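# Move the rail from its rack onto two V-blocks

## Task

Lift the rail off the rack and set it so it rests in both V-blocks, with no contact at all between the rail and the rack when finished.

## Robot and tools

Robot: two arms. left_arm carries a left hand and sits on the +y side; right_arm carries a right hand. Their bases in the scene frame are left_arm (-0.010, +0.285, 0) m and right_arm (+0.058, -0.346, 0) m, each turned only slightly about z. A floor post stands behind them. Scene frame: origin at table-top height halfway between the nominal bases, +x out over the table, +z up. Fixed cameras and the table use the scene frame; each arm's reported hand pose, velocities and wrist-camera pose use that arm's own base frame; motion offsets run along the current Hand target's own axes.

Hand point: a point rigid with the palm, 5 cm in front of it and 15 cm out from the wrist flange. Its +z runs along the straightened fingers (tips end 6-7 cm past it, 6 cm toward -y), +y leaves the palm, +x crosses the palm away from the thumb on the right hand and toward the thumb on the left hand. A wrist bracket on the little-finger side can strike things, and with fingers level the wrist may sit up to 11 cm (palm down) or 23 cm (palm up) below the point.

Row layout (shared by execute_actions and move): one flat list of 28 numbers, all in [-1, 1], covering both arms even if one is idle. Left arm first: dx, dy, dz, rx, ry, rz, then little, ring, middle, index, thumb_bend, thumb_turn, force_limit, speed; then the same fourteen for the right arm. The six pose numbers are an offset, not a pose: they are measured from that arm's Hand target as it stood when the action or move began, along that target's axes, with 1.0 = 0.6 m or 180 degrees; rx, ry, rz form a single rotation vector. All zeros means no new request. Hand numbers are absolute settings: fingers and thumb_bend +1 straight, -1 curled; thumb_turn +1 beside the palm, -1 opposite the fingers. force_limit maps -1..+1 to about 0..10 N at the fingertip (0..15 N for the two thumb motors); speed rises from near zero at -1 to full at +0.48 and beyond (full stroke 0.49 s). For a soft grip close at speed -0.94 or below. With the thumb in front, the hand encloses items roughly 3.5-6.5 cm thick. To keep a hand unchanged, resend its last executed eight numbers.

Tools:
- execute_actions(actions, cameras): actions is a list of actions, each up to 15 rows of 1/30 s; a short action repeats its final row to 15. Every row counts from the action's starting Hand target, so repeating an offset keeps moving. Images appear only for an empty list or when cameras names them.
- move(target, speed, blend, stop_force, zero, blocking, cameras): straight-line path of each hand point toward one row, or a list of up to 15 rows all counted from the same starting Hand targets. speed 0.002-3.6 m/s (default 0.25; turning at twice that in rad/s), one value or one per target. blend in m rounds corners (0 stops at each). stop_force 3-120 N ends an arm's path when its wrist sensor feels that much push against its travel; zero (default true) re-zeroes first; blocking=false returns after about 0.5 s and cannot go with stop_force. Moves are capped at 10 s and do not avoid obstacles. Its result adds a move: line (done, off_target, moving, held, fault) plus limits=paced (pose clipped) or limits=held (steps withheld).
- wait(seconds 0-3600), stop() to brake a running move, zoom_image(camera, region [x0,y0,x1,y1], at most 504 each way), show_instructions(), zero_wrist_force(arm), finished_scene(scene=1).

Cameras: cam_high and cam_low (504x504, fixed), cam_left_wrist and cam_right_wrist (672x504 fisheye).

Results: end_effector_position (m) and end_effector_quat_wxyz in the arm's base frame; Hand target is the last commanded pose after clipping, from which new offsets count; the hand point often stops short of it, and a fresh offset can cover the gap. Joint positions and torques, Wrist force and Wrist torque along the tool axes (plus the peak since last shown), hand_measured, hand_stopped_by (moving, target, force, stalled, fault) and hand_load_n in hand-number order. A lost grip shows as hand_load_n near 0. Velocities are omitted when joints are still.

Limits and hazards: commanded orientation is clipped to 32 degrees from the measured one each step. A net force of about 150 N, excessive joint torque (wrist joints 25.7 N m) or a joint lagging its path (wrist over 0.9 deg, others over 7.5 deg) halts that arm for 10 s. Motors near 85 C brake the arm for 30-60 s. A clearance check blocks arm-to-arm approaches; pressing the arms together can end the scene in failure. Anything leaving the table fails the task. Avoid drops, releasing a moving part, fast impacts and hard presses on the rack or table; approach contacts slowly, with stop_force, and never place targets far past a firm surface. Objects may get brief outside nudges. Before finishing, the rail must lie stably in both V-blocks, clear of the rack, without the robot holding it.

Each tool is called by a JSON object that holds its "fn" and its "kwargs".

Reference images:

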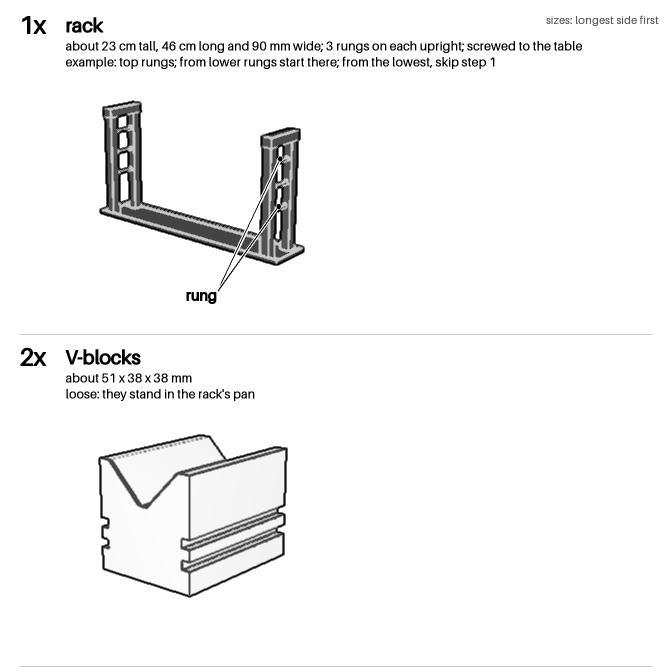

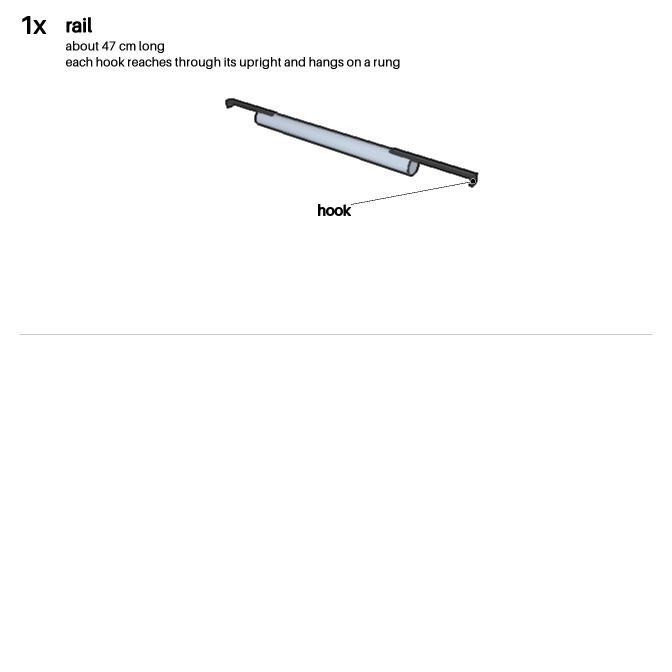

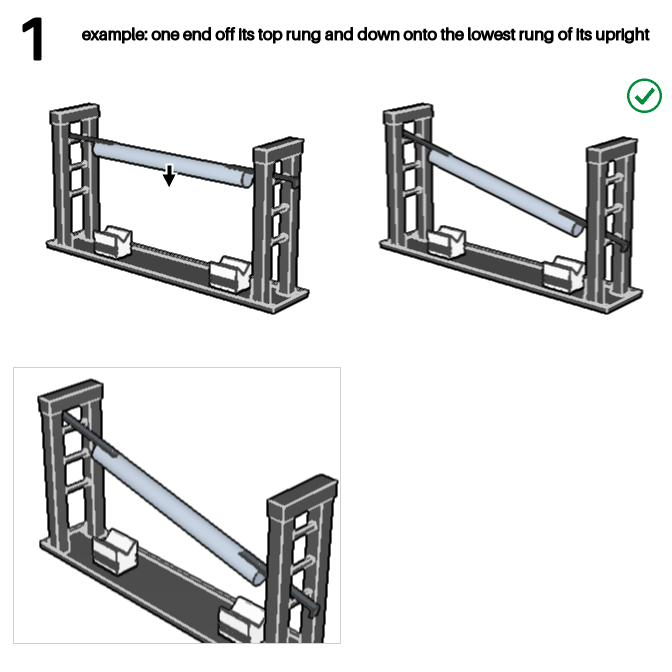

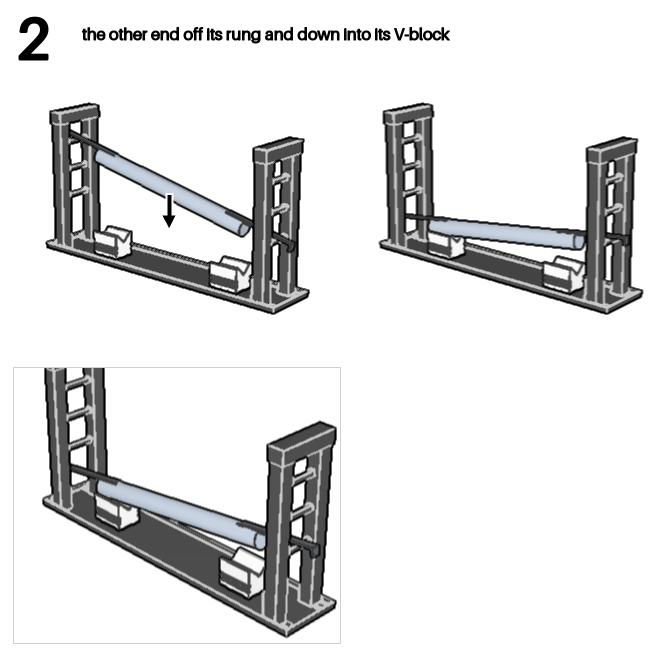

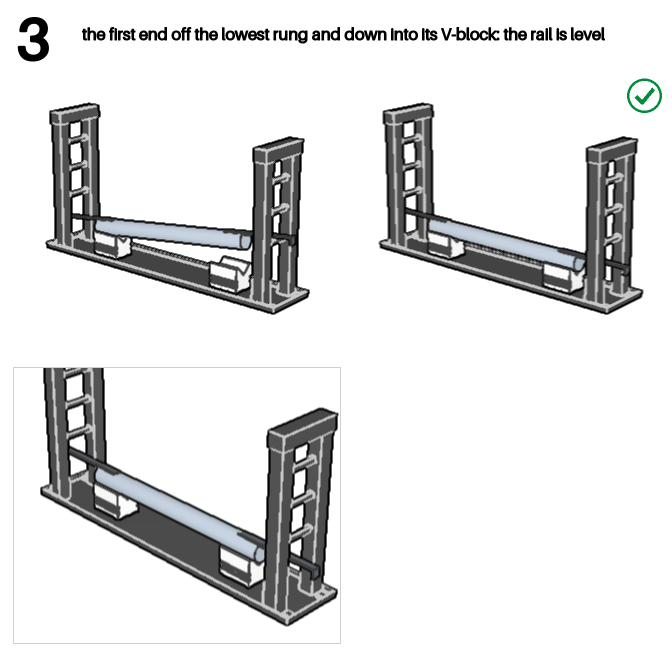

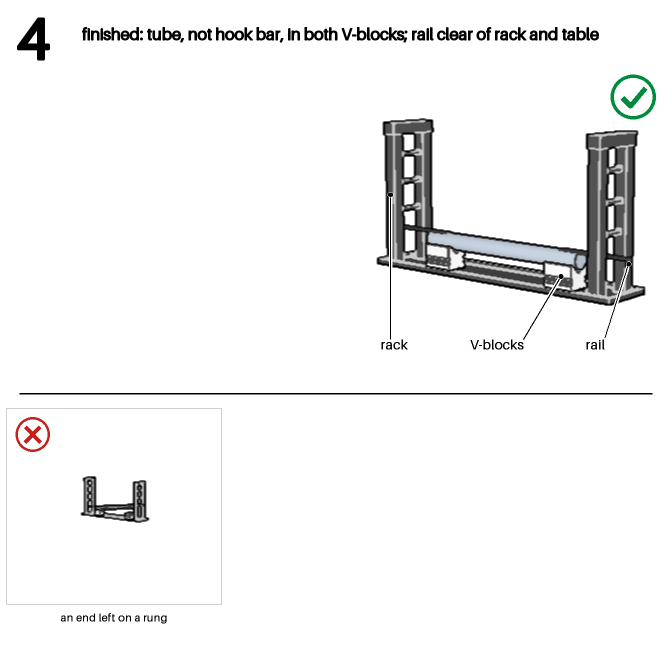

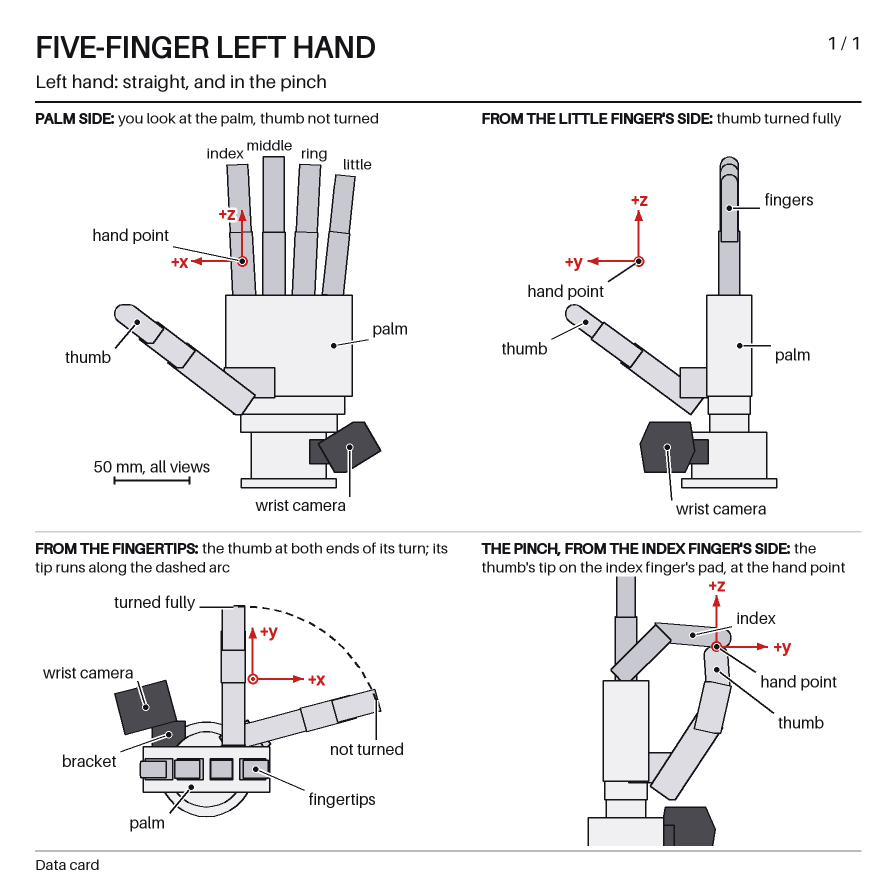

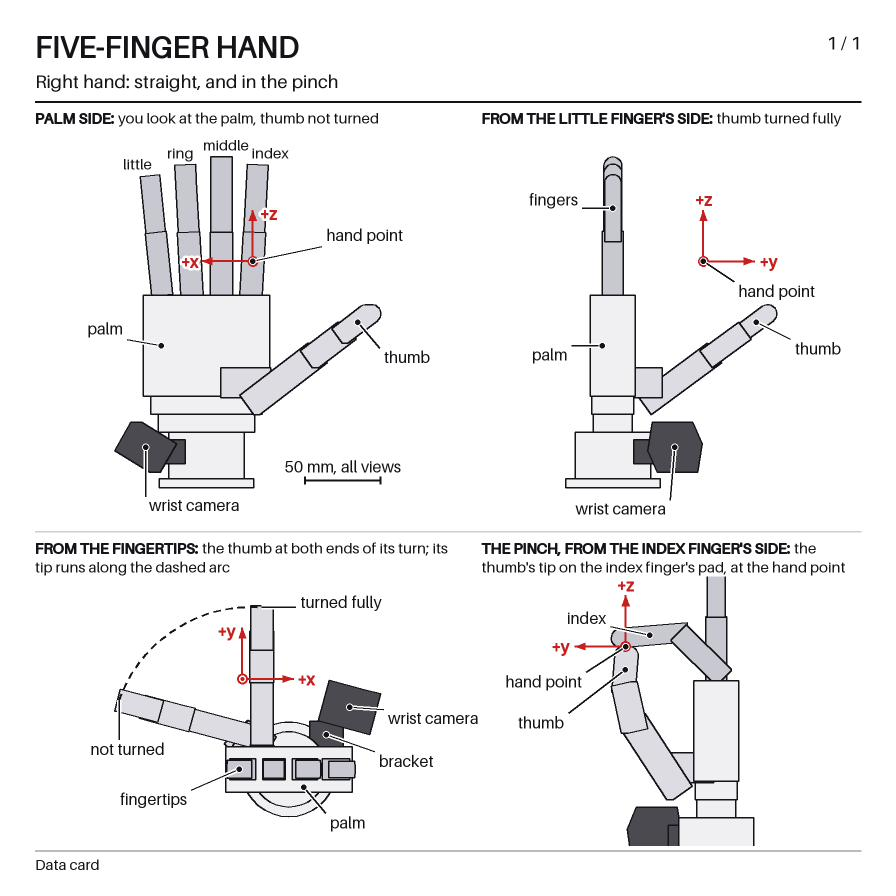

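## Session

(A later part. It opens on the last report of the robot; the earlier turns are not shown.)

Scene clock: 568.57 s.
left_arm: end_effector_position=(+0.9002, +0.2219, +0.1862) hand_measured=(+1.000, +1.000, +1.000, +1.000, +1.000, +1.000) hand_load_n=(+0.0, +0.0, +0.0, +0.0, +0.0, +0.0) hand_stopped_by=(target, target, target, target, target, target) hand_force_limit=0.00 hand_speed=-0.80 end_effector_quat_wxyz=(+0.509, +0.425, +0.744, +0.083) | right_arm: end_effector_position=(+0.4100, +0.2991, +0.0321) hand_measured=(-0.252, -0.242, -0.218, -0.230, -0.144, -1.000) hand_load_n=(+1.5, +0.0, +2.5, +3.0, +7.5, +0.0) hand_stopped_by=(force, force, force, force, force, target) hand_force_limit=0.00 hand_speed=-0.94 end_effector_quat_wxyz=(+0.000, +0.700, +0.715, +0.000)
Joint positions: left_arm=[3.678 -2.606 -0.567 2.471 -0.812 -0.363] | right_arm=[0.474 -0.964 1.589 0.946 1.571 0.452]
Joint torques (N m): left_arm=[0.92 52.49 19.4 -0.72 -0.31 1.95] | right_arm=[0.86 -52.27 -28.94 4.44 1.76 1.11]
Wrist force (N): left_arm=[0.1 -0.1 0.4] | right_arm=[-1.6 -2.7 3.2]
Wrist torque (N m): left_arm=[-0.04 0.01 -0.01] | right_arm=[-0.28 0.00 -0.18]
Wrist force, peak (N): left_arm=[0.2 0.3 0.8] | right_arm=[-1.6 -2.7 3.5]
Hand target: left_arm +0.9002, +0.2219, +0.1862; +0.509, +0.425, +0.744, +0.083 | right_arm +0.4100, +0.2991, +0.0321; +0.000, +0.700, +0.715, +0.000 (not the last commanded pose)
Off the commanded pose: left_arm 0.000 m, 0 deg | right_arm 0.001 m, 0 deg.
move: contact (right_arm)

{"fn": "move", "kwargs": {"target": [[0,0,0,0,0,0,1,1,1,1,1,1,0,-0.8,0,-0.0017,0,0,0,0,-0.5,-0.5,-0.5,-0.5,-0.5,-1,0.0,-0.94]], "speed": 0.01}}

{"fn": "move", "kwargs": {"target": [[0,0,0,0,0,0,1,1,1,1,1,1,0,-0.8,0,0,0.005,0,0,0,-0.5,-0.5,-0.5,-0.5,-0.5,-1,0.0,-0.94]], "speed": 0.005, "stop_force": 7, "zero": false, "cameras": ["cam_low","cam_high","cam_right_wrist"]}}

{"fn": "zoom_image", "kwargs": {"camera": "cam_low", "region": [75, 225, 145, 295]}}

{"fn": "zoom_image", "kwargs": {"camera": "cam_low", "region": [195, 225, 265, 295]}}

{"fn": "zoom_image", "kwargs": {"camera": "cam_high", "region": [250, 290, 310, 350]}}

Scene clock: 577.30 s.
left_arm: end_effector_position=(+0.9002, +0.2219, +0.1862) hand_measured=(+1.000, +1.000, +1.000, +1.000, +1.000, +1.000) hand_load_n=(+0.0, +0.0, +0.0, +0.0, +0.0, -0.5) hand_stopped_by=(target, target, target, target, target, target) hand_force_limit=0.00 hand_speed=-0.80 end_effector_quat_wxyz=(+0.509, +0.425, +0.744, +0.083) | right_arm: end_effector_position=(+0.4090, +0.2991, +0.0322) hand_measured=(-0.254, -0.242, -0.218, -0.230, -0.144, -1.000) hand_load_n=(+0.5, +0.0, +2.5, +3.0, +7.5, +0.0) hand_stopped_by=(force, force, force, force, force, target) hand_force_limit=0.00 hand_speed=-0.94 end_effector_quat_wxyz=(+0.000, +0.700, +0.715, +0.000)
Joint positions: left_arm=[3.678 -2.606 -0.567 2.471 -0.812 -0.363] | right_arm=[0.475 -0.966 1.592 0.945 1.571 0.453]
Joint torques (N m): left_arm=[0.32 52.46 19.89 -0.85 -0.4 1.92] | right_arm=[6.41 -35.01 -9.72 1.57 1.87 0.49]
Wrist force (N): left_arm=[0.2 -0.3 0.2] | right_arm=[-0.7 -0.6 0.9]
Wrist torque (N m): left_arm=[-0.06 -0.01 0.01] | right_arm=[-0.02 0.03 -0.15]
Wrist force, peak (N): left_arm=[0.5 -0.2 0.9] | right_arm=[-2.0 -3.1 3.6]
Hand target: left_arm +0.9002, +0.2219, +0.1862; +0.509, +0.425, +0.744, +0.083 | right_arm +0.4090, +0.2991, +0.0321; +0.000, +0.700, +0.715, +0.000
Off the commanded pose: left_arm 0.000 m, 0 deg | right_arm 0.000 m, 0 deg.
move: done

Scene clock: 577.83 s.
left_arm: end_effector_position=(+0.9002, +0.2219, +0.1862) hand_measured=(+1.000, +1.000, +1.000, +1.000, +1.000, +1.000) hand_load_n=(+0.0, +0.0, +0.0, +0.0, +0.0, +0.0) hand_stopped_by=(target, target, target, target, target, target) hand_force_limit=0.00 hand_speed=-0.80 end_effector_quat_wxyz=(+0.509, +0.425, +0.744, +0.083) | right_arm: end_effector_position=(+0.4090, +0.2991, +0.0322) hand_measured=(-0.254, -0.242, -0.218, -0.230, -0.144, -1.000) hand_load_n=(+0.5, +0.0, +2.5, +3.0, +7.5, +0.0) hand_stopped_by=(force, force, force, force, force, target) hand_force_limit=0.00 hand_speed=-0.94 end_effector_quat_wxyz=(+0.000, +0.700, +0.715, +0.000)
Joint positions: left_arm=[3.678 -2.606 -0.567 2.471 -0.812 -0.363] | right_arm=[0.475 -0.966 1.592 0.945 1.571 0.453]
Joint torques (N m): left_arm=[1.74 52.53 18.8 -0.62 -0.49 2.03] | right_arm=[6.01 -50.37 -5.39 2.74 1.78 0.03]
Wrist force (N): left_arm=[0.4 -0.1 0.4] | right_arm=[-0.9 -0.7 0.2]
Wrist torque (N m): left_arm=[-0.05 -0.05 0.02] | right_arm=[-0.01 0.09 -0.16]
Wrist force, peak (N): left_arm=[0.0 -0.3 0.5] | right_arm=[-1.0 -0.9 0.7]
Hand target: left_arm +0.9002, +0.2219, +0.1862; +0.509, +0.425, +0.744, +0.083 | right_arm +0.4090, +0.2991, +0.0322; +0.000, +0.700, +0.715, +0.000 (not the last commanded pose)
Off the commanded pose: left_arm 0.000 m, 0 deg | right_arm 0.003 m, 0 deg.
move: contact (right_arm)
cam_right_wrist: T_world_to_cam=[[0.97094, 0.23483, 0.04623, -0.47299], [0.18952, -0.87233, 0.4507, 0.18056], [0.14617, -0.42884, -0.89148, 0.21161]] pos_world=[0.3941, 0.35933, 0.12914]
Images, in order (width x height): cam_high 504x504, cam_low 504x504, cam_right_wrist 672x504.

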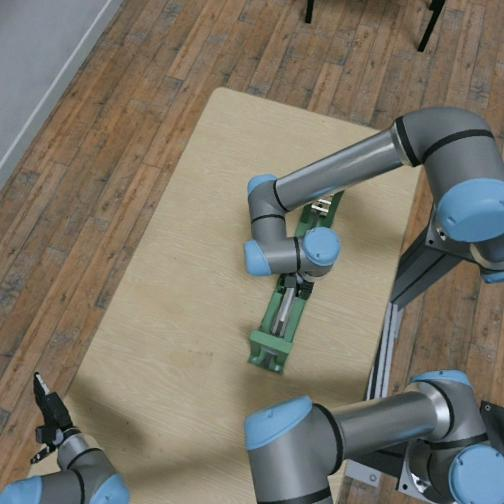

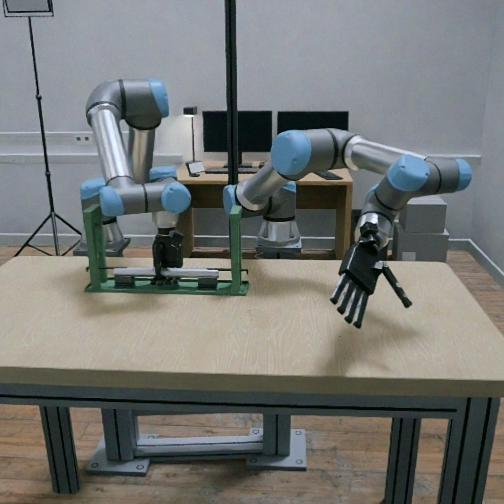

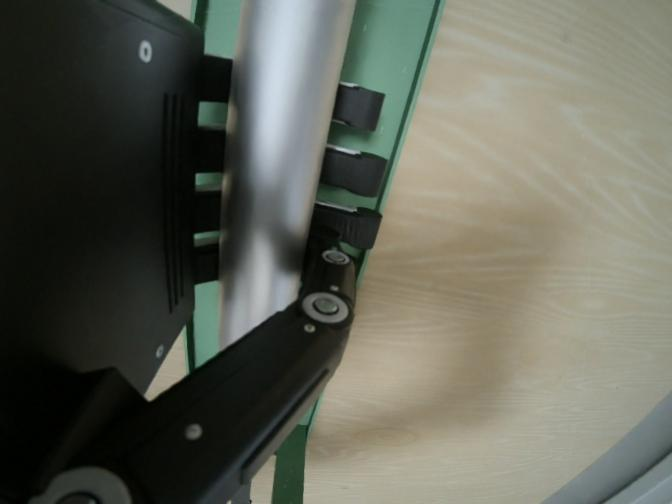

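Scaled by 7.200 from the camera's image (finer frame: 720x720).

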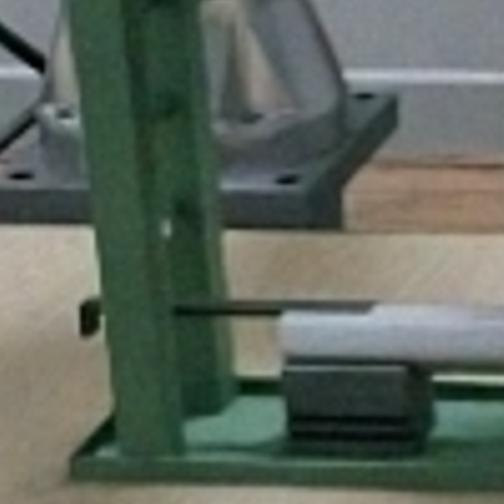

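Scaled by 7.200 from the camera's image (finer frame: 720x720).

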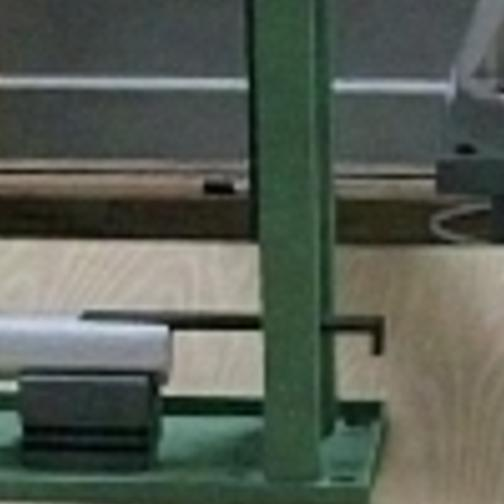

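Scaled by 8.400 from the camera's image (finer frame: 720x720).

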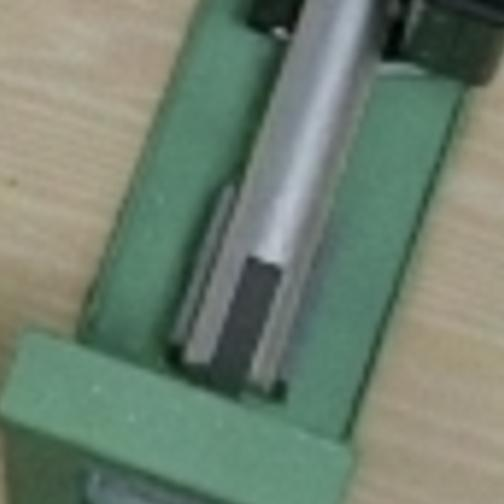

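{"fn": "move", "kwargs": {"target": [[0,0,0,0,0,0,1,1,1,1,1,1,0,-0.8,0,0,0,0,0,0,-0.18,-0.18,-0.18,-0.18,0.0,-1,0.0,-0.9],[0,0,0,0,0,0,1,1,1,1,1,1,0,-0.8,0,0,0,0,0,0,-0.08,-0.08,-0.08,-0.08,1.0,-1,0.0,-0.5]], "speed": 0.01, "cameras": ["cam_low","cam_high","cam_right_wrist"]}}

{"fn": "zoom_image", "kwargs": {"camera": "cam_low", "region": [110, 235, 230, 305]}}

{"fn": "zoom_image", "kwargs": {"camera": "cam_right_wrist", "region": [180, 0, 440, 400]}}

Scene clock: 620.07 s.
left_arm: end_effector_position=(+0.9002, +0.2219, +0.1862) hand_measured=(+1.000, +1.000, +1.000, +1.000, +1.000, +1.000) hand_load_n=(+0.0, +0.0, +0.0, +0.0, +0.0, +0.0) hand_stopped_by=(target, target, target, target, target, target) hand_force_limit=0.00 hand_speed=-0.80 end_effector_quat_wxyz=(+0.509, +0.425, +0.744, +0.083) | right_arm: end_effector_position=(+0.4090, +0.2991, +0.0322) hand_measured=(-0.080, -0.080, -0.080, -0.080, +1.000, -1.000) hand_load_n=(+0.0, +0.0, +0.0, +0.0, +0.0, +0.0) hand_stopped_by=(target, target, target, target, target, target) hand_force_limit=0.00 hand_speed=-0.50 end_effector_quat_wxyz=(+0.000, +0.700, +0.715, +0.000)
Joint positions: left_arm=[3.678 -2.606 -0.567 2.471 -0.812 -0.363] | right_arm=[0.475 -0.966 1.592 0.945 1.571 0.453]
Joint torques (N m): left_arm=[1.14 51.97 19.66 -0.73 -0.55 2.11] | right_arm=[5.82 -40.18 -2.3 4.03 1.69 0.02]
Wrist force (N): left_arm=[0.4 0.0 0.4] | right_arm=[-1.1 -0.7 0.0]
Wrist torque (N m): left_arm=[-0.04 -0.05 0.02] | right_arm=[-0.08 0.16 -0.16]
Wrist force, peak (N): left_arm=[0.6 -0.3 0.7] | right_arm=[0.1 3.1 0.7]
Hand target: left_arm +0.9002, +0.2219, +0.1862; +0.509, +0.425, +0.744, +0.083 | right_arm +0.4090, +0.2991, +0.0322; +0.000, +0.700, +0.715, +0.000
Off the commanded pose: left_arm 0.000 m, 0 deg | right_arm 0.000 m, 0 deg.
move: done
cam_right_wrist: T_world_to_cam=[[0.97094, 0.23483, 0.04623, -0.47299], [0.18952, -0.87233, 0.4507, 0.18056], [0.14617, -0.42884, -0.89148, 0.21161]] pos_world=[0.3941, 0.35933, 0.12914]
Images, in order (width x height): cam_high 504x504, cam_low 504x504, cam_right_wrist 672x504.

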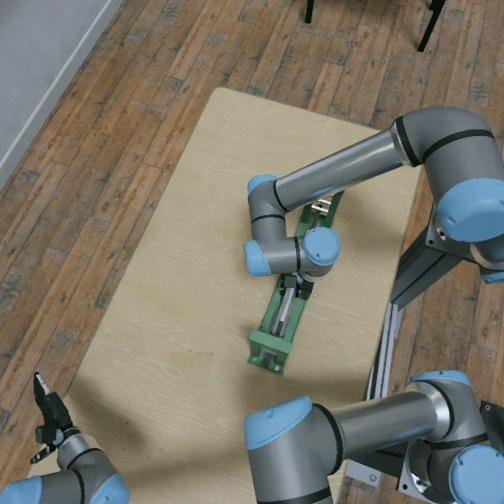

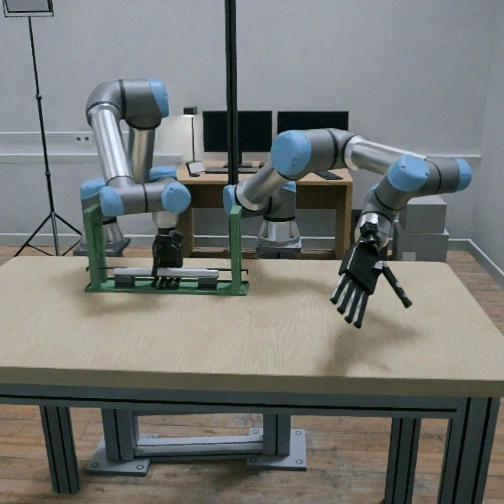

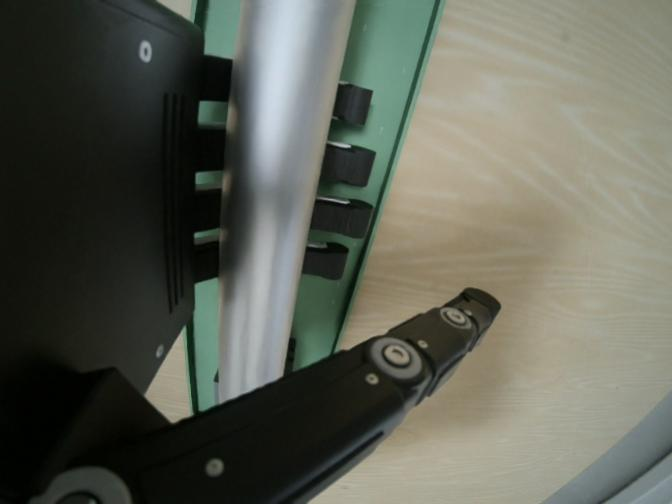

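Scaled by 4.200 from the camera's image (finer frame: 720x720).

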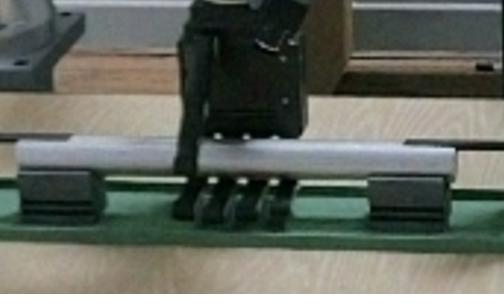

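Scaled by 1.260 from the camera's image (finer frame: 960x720).

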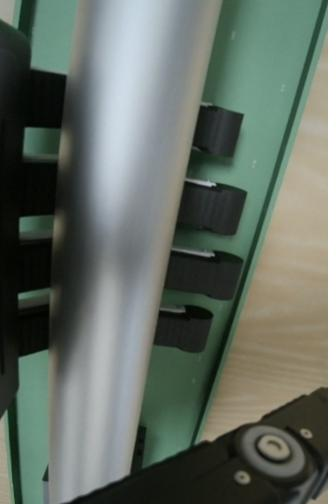

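{"fn": "move", "kwargs": {"target": [0,0,0,0,0,0,1,1,1,1,1,1,0,-0.8,0,-0.0013,0.0038,0.0278,0,0,-0.08,-0.08,-0.08,-0.08,1.0,-1,0.0,-0.5], "speed": 0.02}}

{"fn": "move", "kwargs": {"target": [0,0,0,0,0,0,1,1,1,1,1,1,0,-0.8,0,-0.0914,-0.0064,0,0,0,-0.08,-0.08,-0.08,-0.08,1.0,-1,0.0,-0.5], "speed": 0.02, "stop_force": 3, "cameras": ["cam_low","cam_high","cam_right_wrist"]}}

{"fn": "zoom_image", "kwargs": {"camera": "cam_low", "region": [110, 235, 230, 305]}}

Scene clock: 626.47 s.
left_arm: end_effector_position=(+0.9002, +0.2219, +0.1862) hand_measured=(+1.000, +1.000, +1.000, +1.000, +1.000, +1.000) hand_load_n=(+0.0, +0.0, +0.0, +0.0, +0.0, +0.0) hand_stopped_by=(target, target, target, target, target, target) hand_force_limit=0.00 hand_speed=-0.80 end_effector_quat_wxyz=(+0.509, +0.425, +0.744, +0.083) | right_arm: end_effector_position=(+0.4083, +0.2990, +0.0299) hand_measured=(-0.080, -0.080, -0.080, -0.080, +1.000, -1.000) hand_load_n=(+0.0, +0.0, +0.0, +0.0, +0.0, +0.0) hand_stopped_by=(target, target, target, target, target, target) hand_force_limit=0.00 hand_speed=-0.50 end_effector_quat_wxyz=(-0.030, +0.699, +0.714, -0.031)
Joint positions: left_arm=[3.678 -2.606 -0.567 2.471 -0.812 -0.363] | right_arm=[0.455 -0.926 1.54 1.037 1.535 0.432]
Joint torques (N m): left_arm=[0.98 52.36 19.71 -0.6 -0.49 1.98] | right_arm=[-0.15 -48 -11.67 0.6 -0.2 -0.45]
Wrist force (N): left_arm=[0.0 -0.1 0.3] | right_arm=[-0.9 -0.2 -0.2]
Wrist torque (N m): left_arm=[-0.04 0.01 -0.01] | right_arm=[-0.01 0.11 0.01]
Wrist force, peak (N): left_arm=[0.1 -0.3 1.1] | right_arm=[-1.1 -0.9 -0.4]
Hand target: left_arm +0.9002, +0.2219, +0.1862; +0.509, +0.425, +0.744, +0.083 | right_arm +0.4082, +0.2990, +0.0299; -0.030, +0.699, +0.714, -0.031
Off the commanded pose: left_arm 0.000 m, 0 deg | right_arm 0.000 m, 0 deg.
move: done

Scene clock: 630.17 s.
left_arm: end_effector_position=(+0.9002, +0.2219, +0.1862) hand_measured=(+1.000, +1.000, +1.000, +1.000, +1.000, +1.000) hand_load_n=(+0.0, +0.0, +0.0, +0.0, +0.0, +0.0) hand_stopped_by=(target, target, target, target, target, target) hand_force_limit=0.00 hand_speed=-0.80 end_effector_quat_wxyz=(+0.509, +0.425, +0.744, +0.083) | right_arm: end_effector_position=(+0.3539, +0.2979, +0.0385) hand_measured=(-0.080, -0.080, -0.080, -0.080, +1.000, -1.000) hand_load_n=(+0.0, +0.0, +0.0, +0.0, +0.0, +0.0) hand_stopped_by=(target, target, target, target, target, target) hand_force_limit=0.00 hand_speed=-0.50 end_effector_quat_wxyz=(-0.030, +0.699, +0.714, -0.031)
Joint positions: left_arm=[3.678 -2.606 -0.567 2.471 -0.812 -0.363] | right_arm=[0.508 -1.018 1.673 0.993 1.531 0.485]
Joint torques (N m): left_arm=[2.57 52.29 18.91 -0.76 -0.57 2.1] | right_arm=[-8.01 -28.15 -26.35 4.61 -1.02 -1.78]
Wrist force (N): left_arm=[0.1 0.1 0.0] | right_arm=[-1.0 -0.3 -0.2]
Wrist torque (N m): left_arm=[0.02 -0.02 0.00] | right_arm=[-0.01 0.13 -0.14]
Wrist force, peak (N): left_arm=[0.6 -0.1 0.6] | right_arm=[-1.1 -0.8 -0.1]
Hand target: left_arm +0.9002, +0.2219, +0.1862; +0.509, +0.425, +0.744, +0.083 | right_arm +0.3539, +0.2979, +0.0385; -0.030, +0.699, +0.714, -0.031
Off the commanded pose: left_arm 0.000 m, 0 deg | right_arm 0.000 m, 0 deg.
move: done
cam_right_wrist: T_world_to_cam=[[0.97128, 0.23473, -0.03906, -0.41632], [0.22808, -0.87152, 0.4341, 0.17389], [0.06785, -0.43054, -0.90002, 0.25331]] pos_world=[0.34751, 0.35832, 0.13624]
Images, in order (width x height): cam_high 504x504, cam_low 504x504, cam_right_wrist 672x504.

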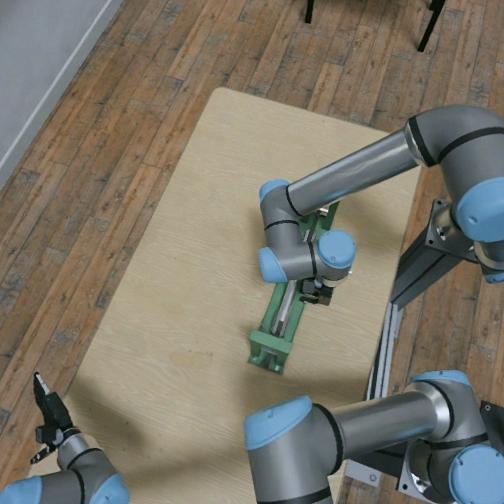

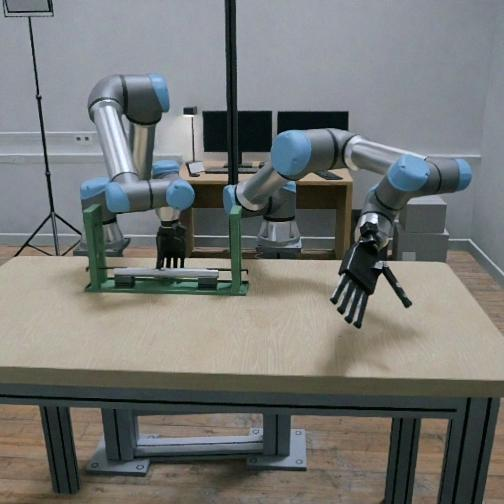

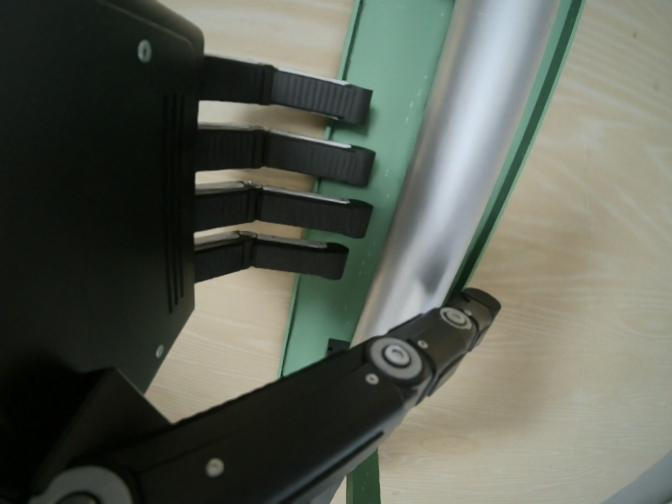

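Scaled by 4.200 from the camera's image (finer frame: 720x720).

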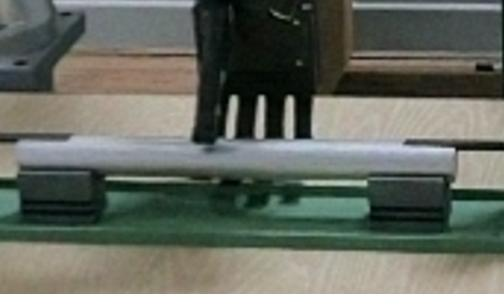

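{"fn": "move", "kwargs": {"target": [[0,0,0,0,0,0,1,1,1,1,1,1,0,-0.8,0,-0.0133,0,0,0,0,-0.08,-0.08,-0.08,-0.08,1.0,-1,0.0,-0.5],[0,0,0,0,0,0,1,1,1,1,1,1,0,-0.8,0,-0.0695,-0.4122,0,0,0,-0.08,-0.08,-0.08,-0.08,1.0,-1,0.0,-0.5]], "speed": 0.12, "blend": [0.005,0], "cameras": ["cam_low","cam_high","cam_right_wrist"]}}

{"fn": "zoom_image", "kwargs": {"camera": "cam_low", "region": [75, 225, 165, 300]}}

{"fn": "zoom_image", "kwargs": {"camera": "cam_low", "region": [175, 225, 265, 300]}}

{"fn": "zoom_image", "kwargs": {"camera": "cam_right_wrist", "region": [300, 0, 560, 400]}}

Scene clock: 638.00 s.
left_arm: end_effector_position=(+0.9002, +0.2219, +0.1862) hand_measured=(+1.000, +1.000, +1.000, +1.000, +1.000, +1.000) hand_load_n=(+0.0, +0.0, +0.0, +0.0, +0.0, +0.0) hand_stopped_by=(target, target, target, target, target, target) hand_force_limit=0.00 hand_speed=-0.80 end_effector_quat_wxyz=(+0.509, +0.425, +0.744, +0.083) | right_arm: end_effector_position=(+0.3339, +0.2976, +0.2885) hand_measured=(-0.080, -0.080, -0.080, -0.080, +1.000, -1.000) hand_load_n=(+0.0, +0.0, +0.5, +0.0, +0.0, +0.0) hand_stopped_by=(target, target, target, target, target, target) hand_force_limit=0.00 hand_speed=-0.50 end_effector_quat_wxyz=(-0.030, +0.699, +0.714, -0.031)
Joint positions: left_arm=[3.678 -2.606 -0.567 2.471 -0.812 -0.363] | right_arm=[0.531 -1.263 1.345 1.565 1.529 0.508]
Joint torques (N m): left_arm=[1.44 51.76 19.53 -0.63 -0.68 2.1] | right_arm=[-0.33 -22.5 -15.39 3.72 -2.01 0.48]
Wrist force (N): left_arm=[0.2 -0.3 0.2] | right_arm=[-1.0 -0.3 -0.1]
Wrist torque (N m): left_arm=[-0.06 -0.02 0.02] | right_arm=[-0.01 0.15 -0.15]
Wrist force, peak (N): left_arm=[0.0 0.0 1.0] | right_arm=[-0.9 -1.3 1.0]
Hand target: left_arm +0.9002, +0.2219, +0.1862; +0.509, +0.425, +0.744, +0.083 | right_arm +0.3339, +0.2976, +0.2885; -0.030, +0.699, +0.714, -0.031
Off the commanded pose: left_arm 0.000 m, 0 deg | right_arm 0.000 m, 0 deg.
move: done; blend cut to 0.004 m at target 1
cam_right_wrist: T_world_to_cam=[[0.97127, 0.2348, -0.03886, -0.38715], [0.22806, -0.87154, 0.43406, 0.06965], [0.06805, -0.43045, -0.90005, 0.47954]] pos_world=[0.32751, 0.35802, 0.38634]
Images, in order (width x height): cam_high 504x504, cam_low 504x504, cam_right_wrist 672x504.

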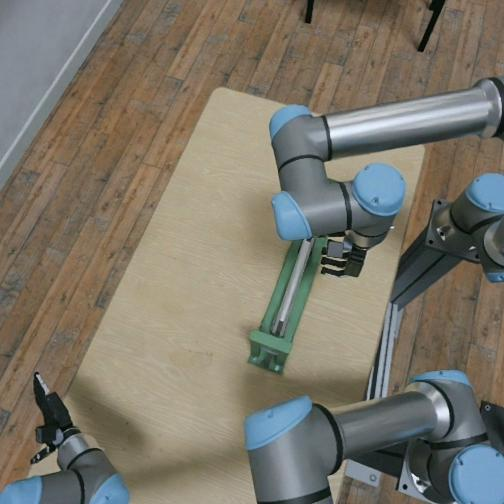

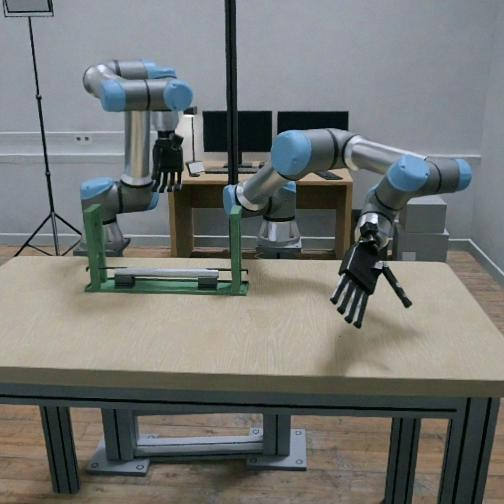

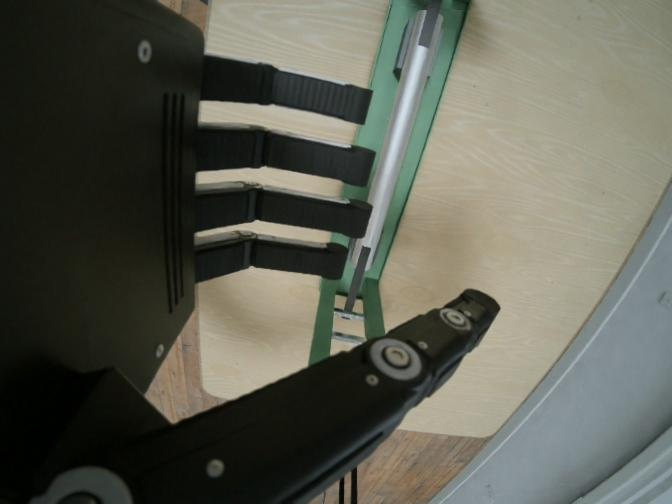

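Scaled by 5.600 from the camera's image (finer frame: 720x720).

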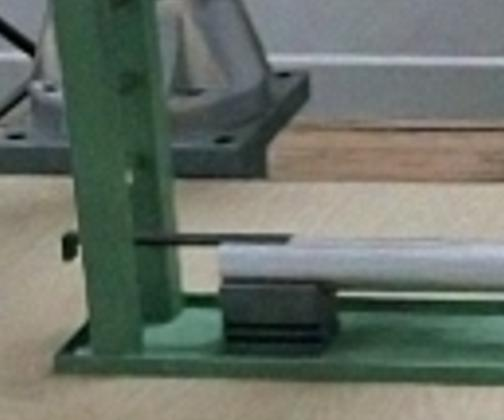

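Scaled by 5.600 from the camera's image (finer frame: 720x720).

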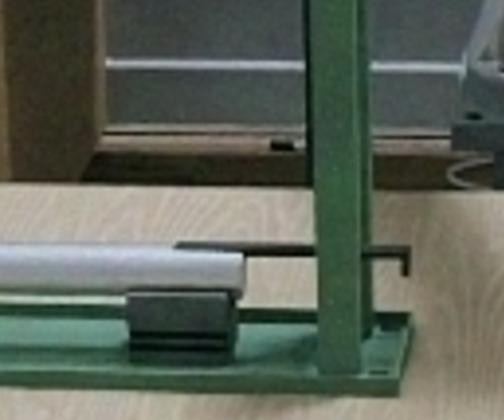

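Scaled by 1.260 from the camera's image (finer frame: 960x720).

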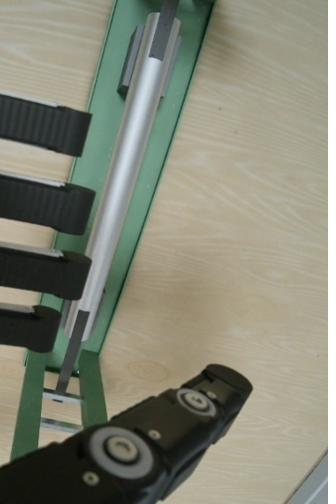

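{"fn": "zoom_image", "kwargs": {"camera": "cam_right_wrist", "region": [370, 0, 480, 110]}}

{"fn": "zoom_image", "kwargs": {"camera": "cam_right_wrist", "region": [310, 200, 420, 360]}}

{"fn": "zoom_image", "kwargs": {"camera": "cam_high", "region": [255, 290, 315, 350]}}

Scaled by 4.582 from the camera's image (finer frame: 960x720).

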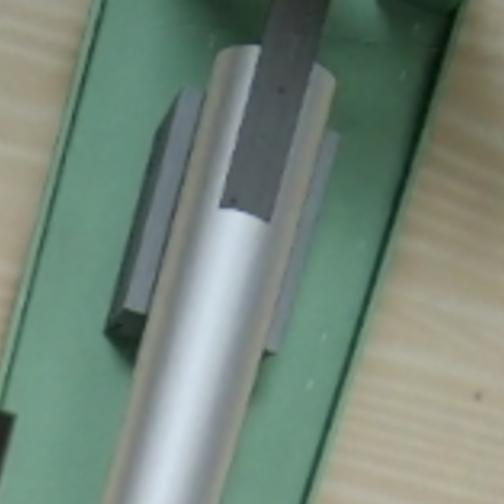

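Scaled by 3.150 from the camera's image (finer frame: 960x720).

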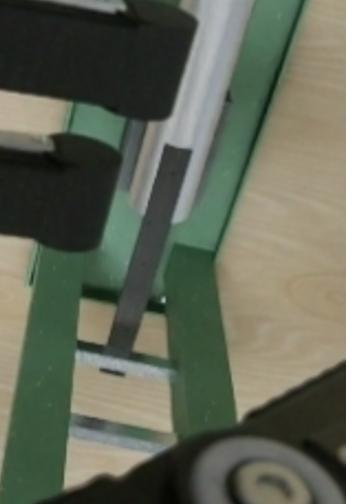

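Scaled by 8.400 from the camera's image (finer frame: 720x720).

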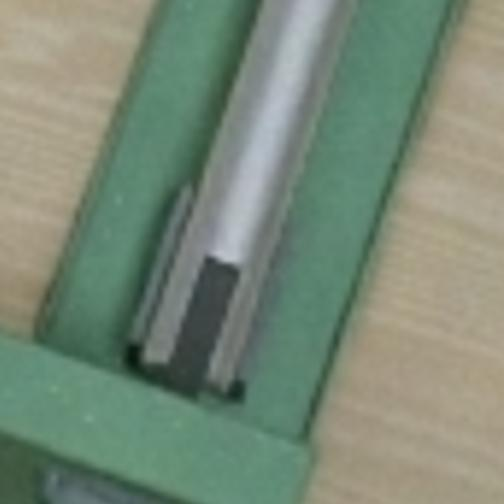

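{"fn": "finished_scene", "kwargs": {}}

The scene is finished: the task was done.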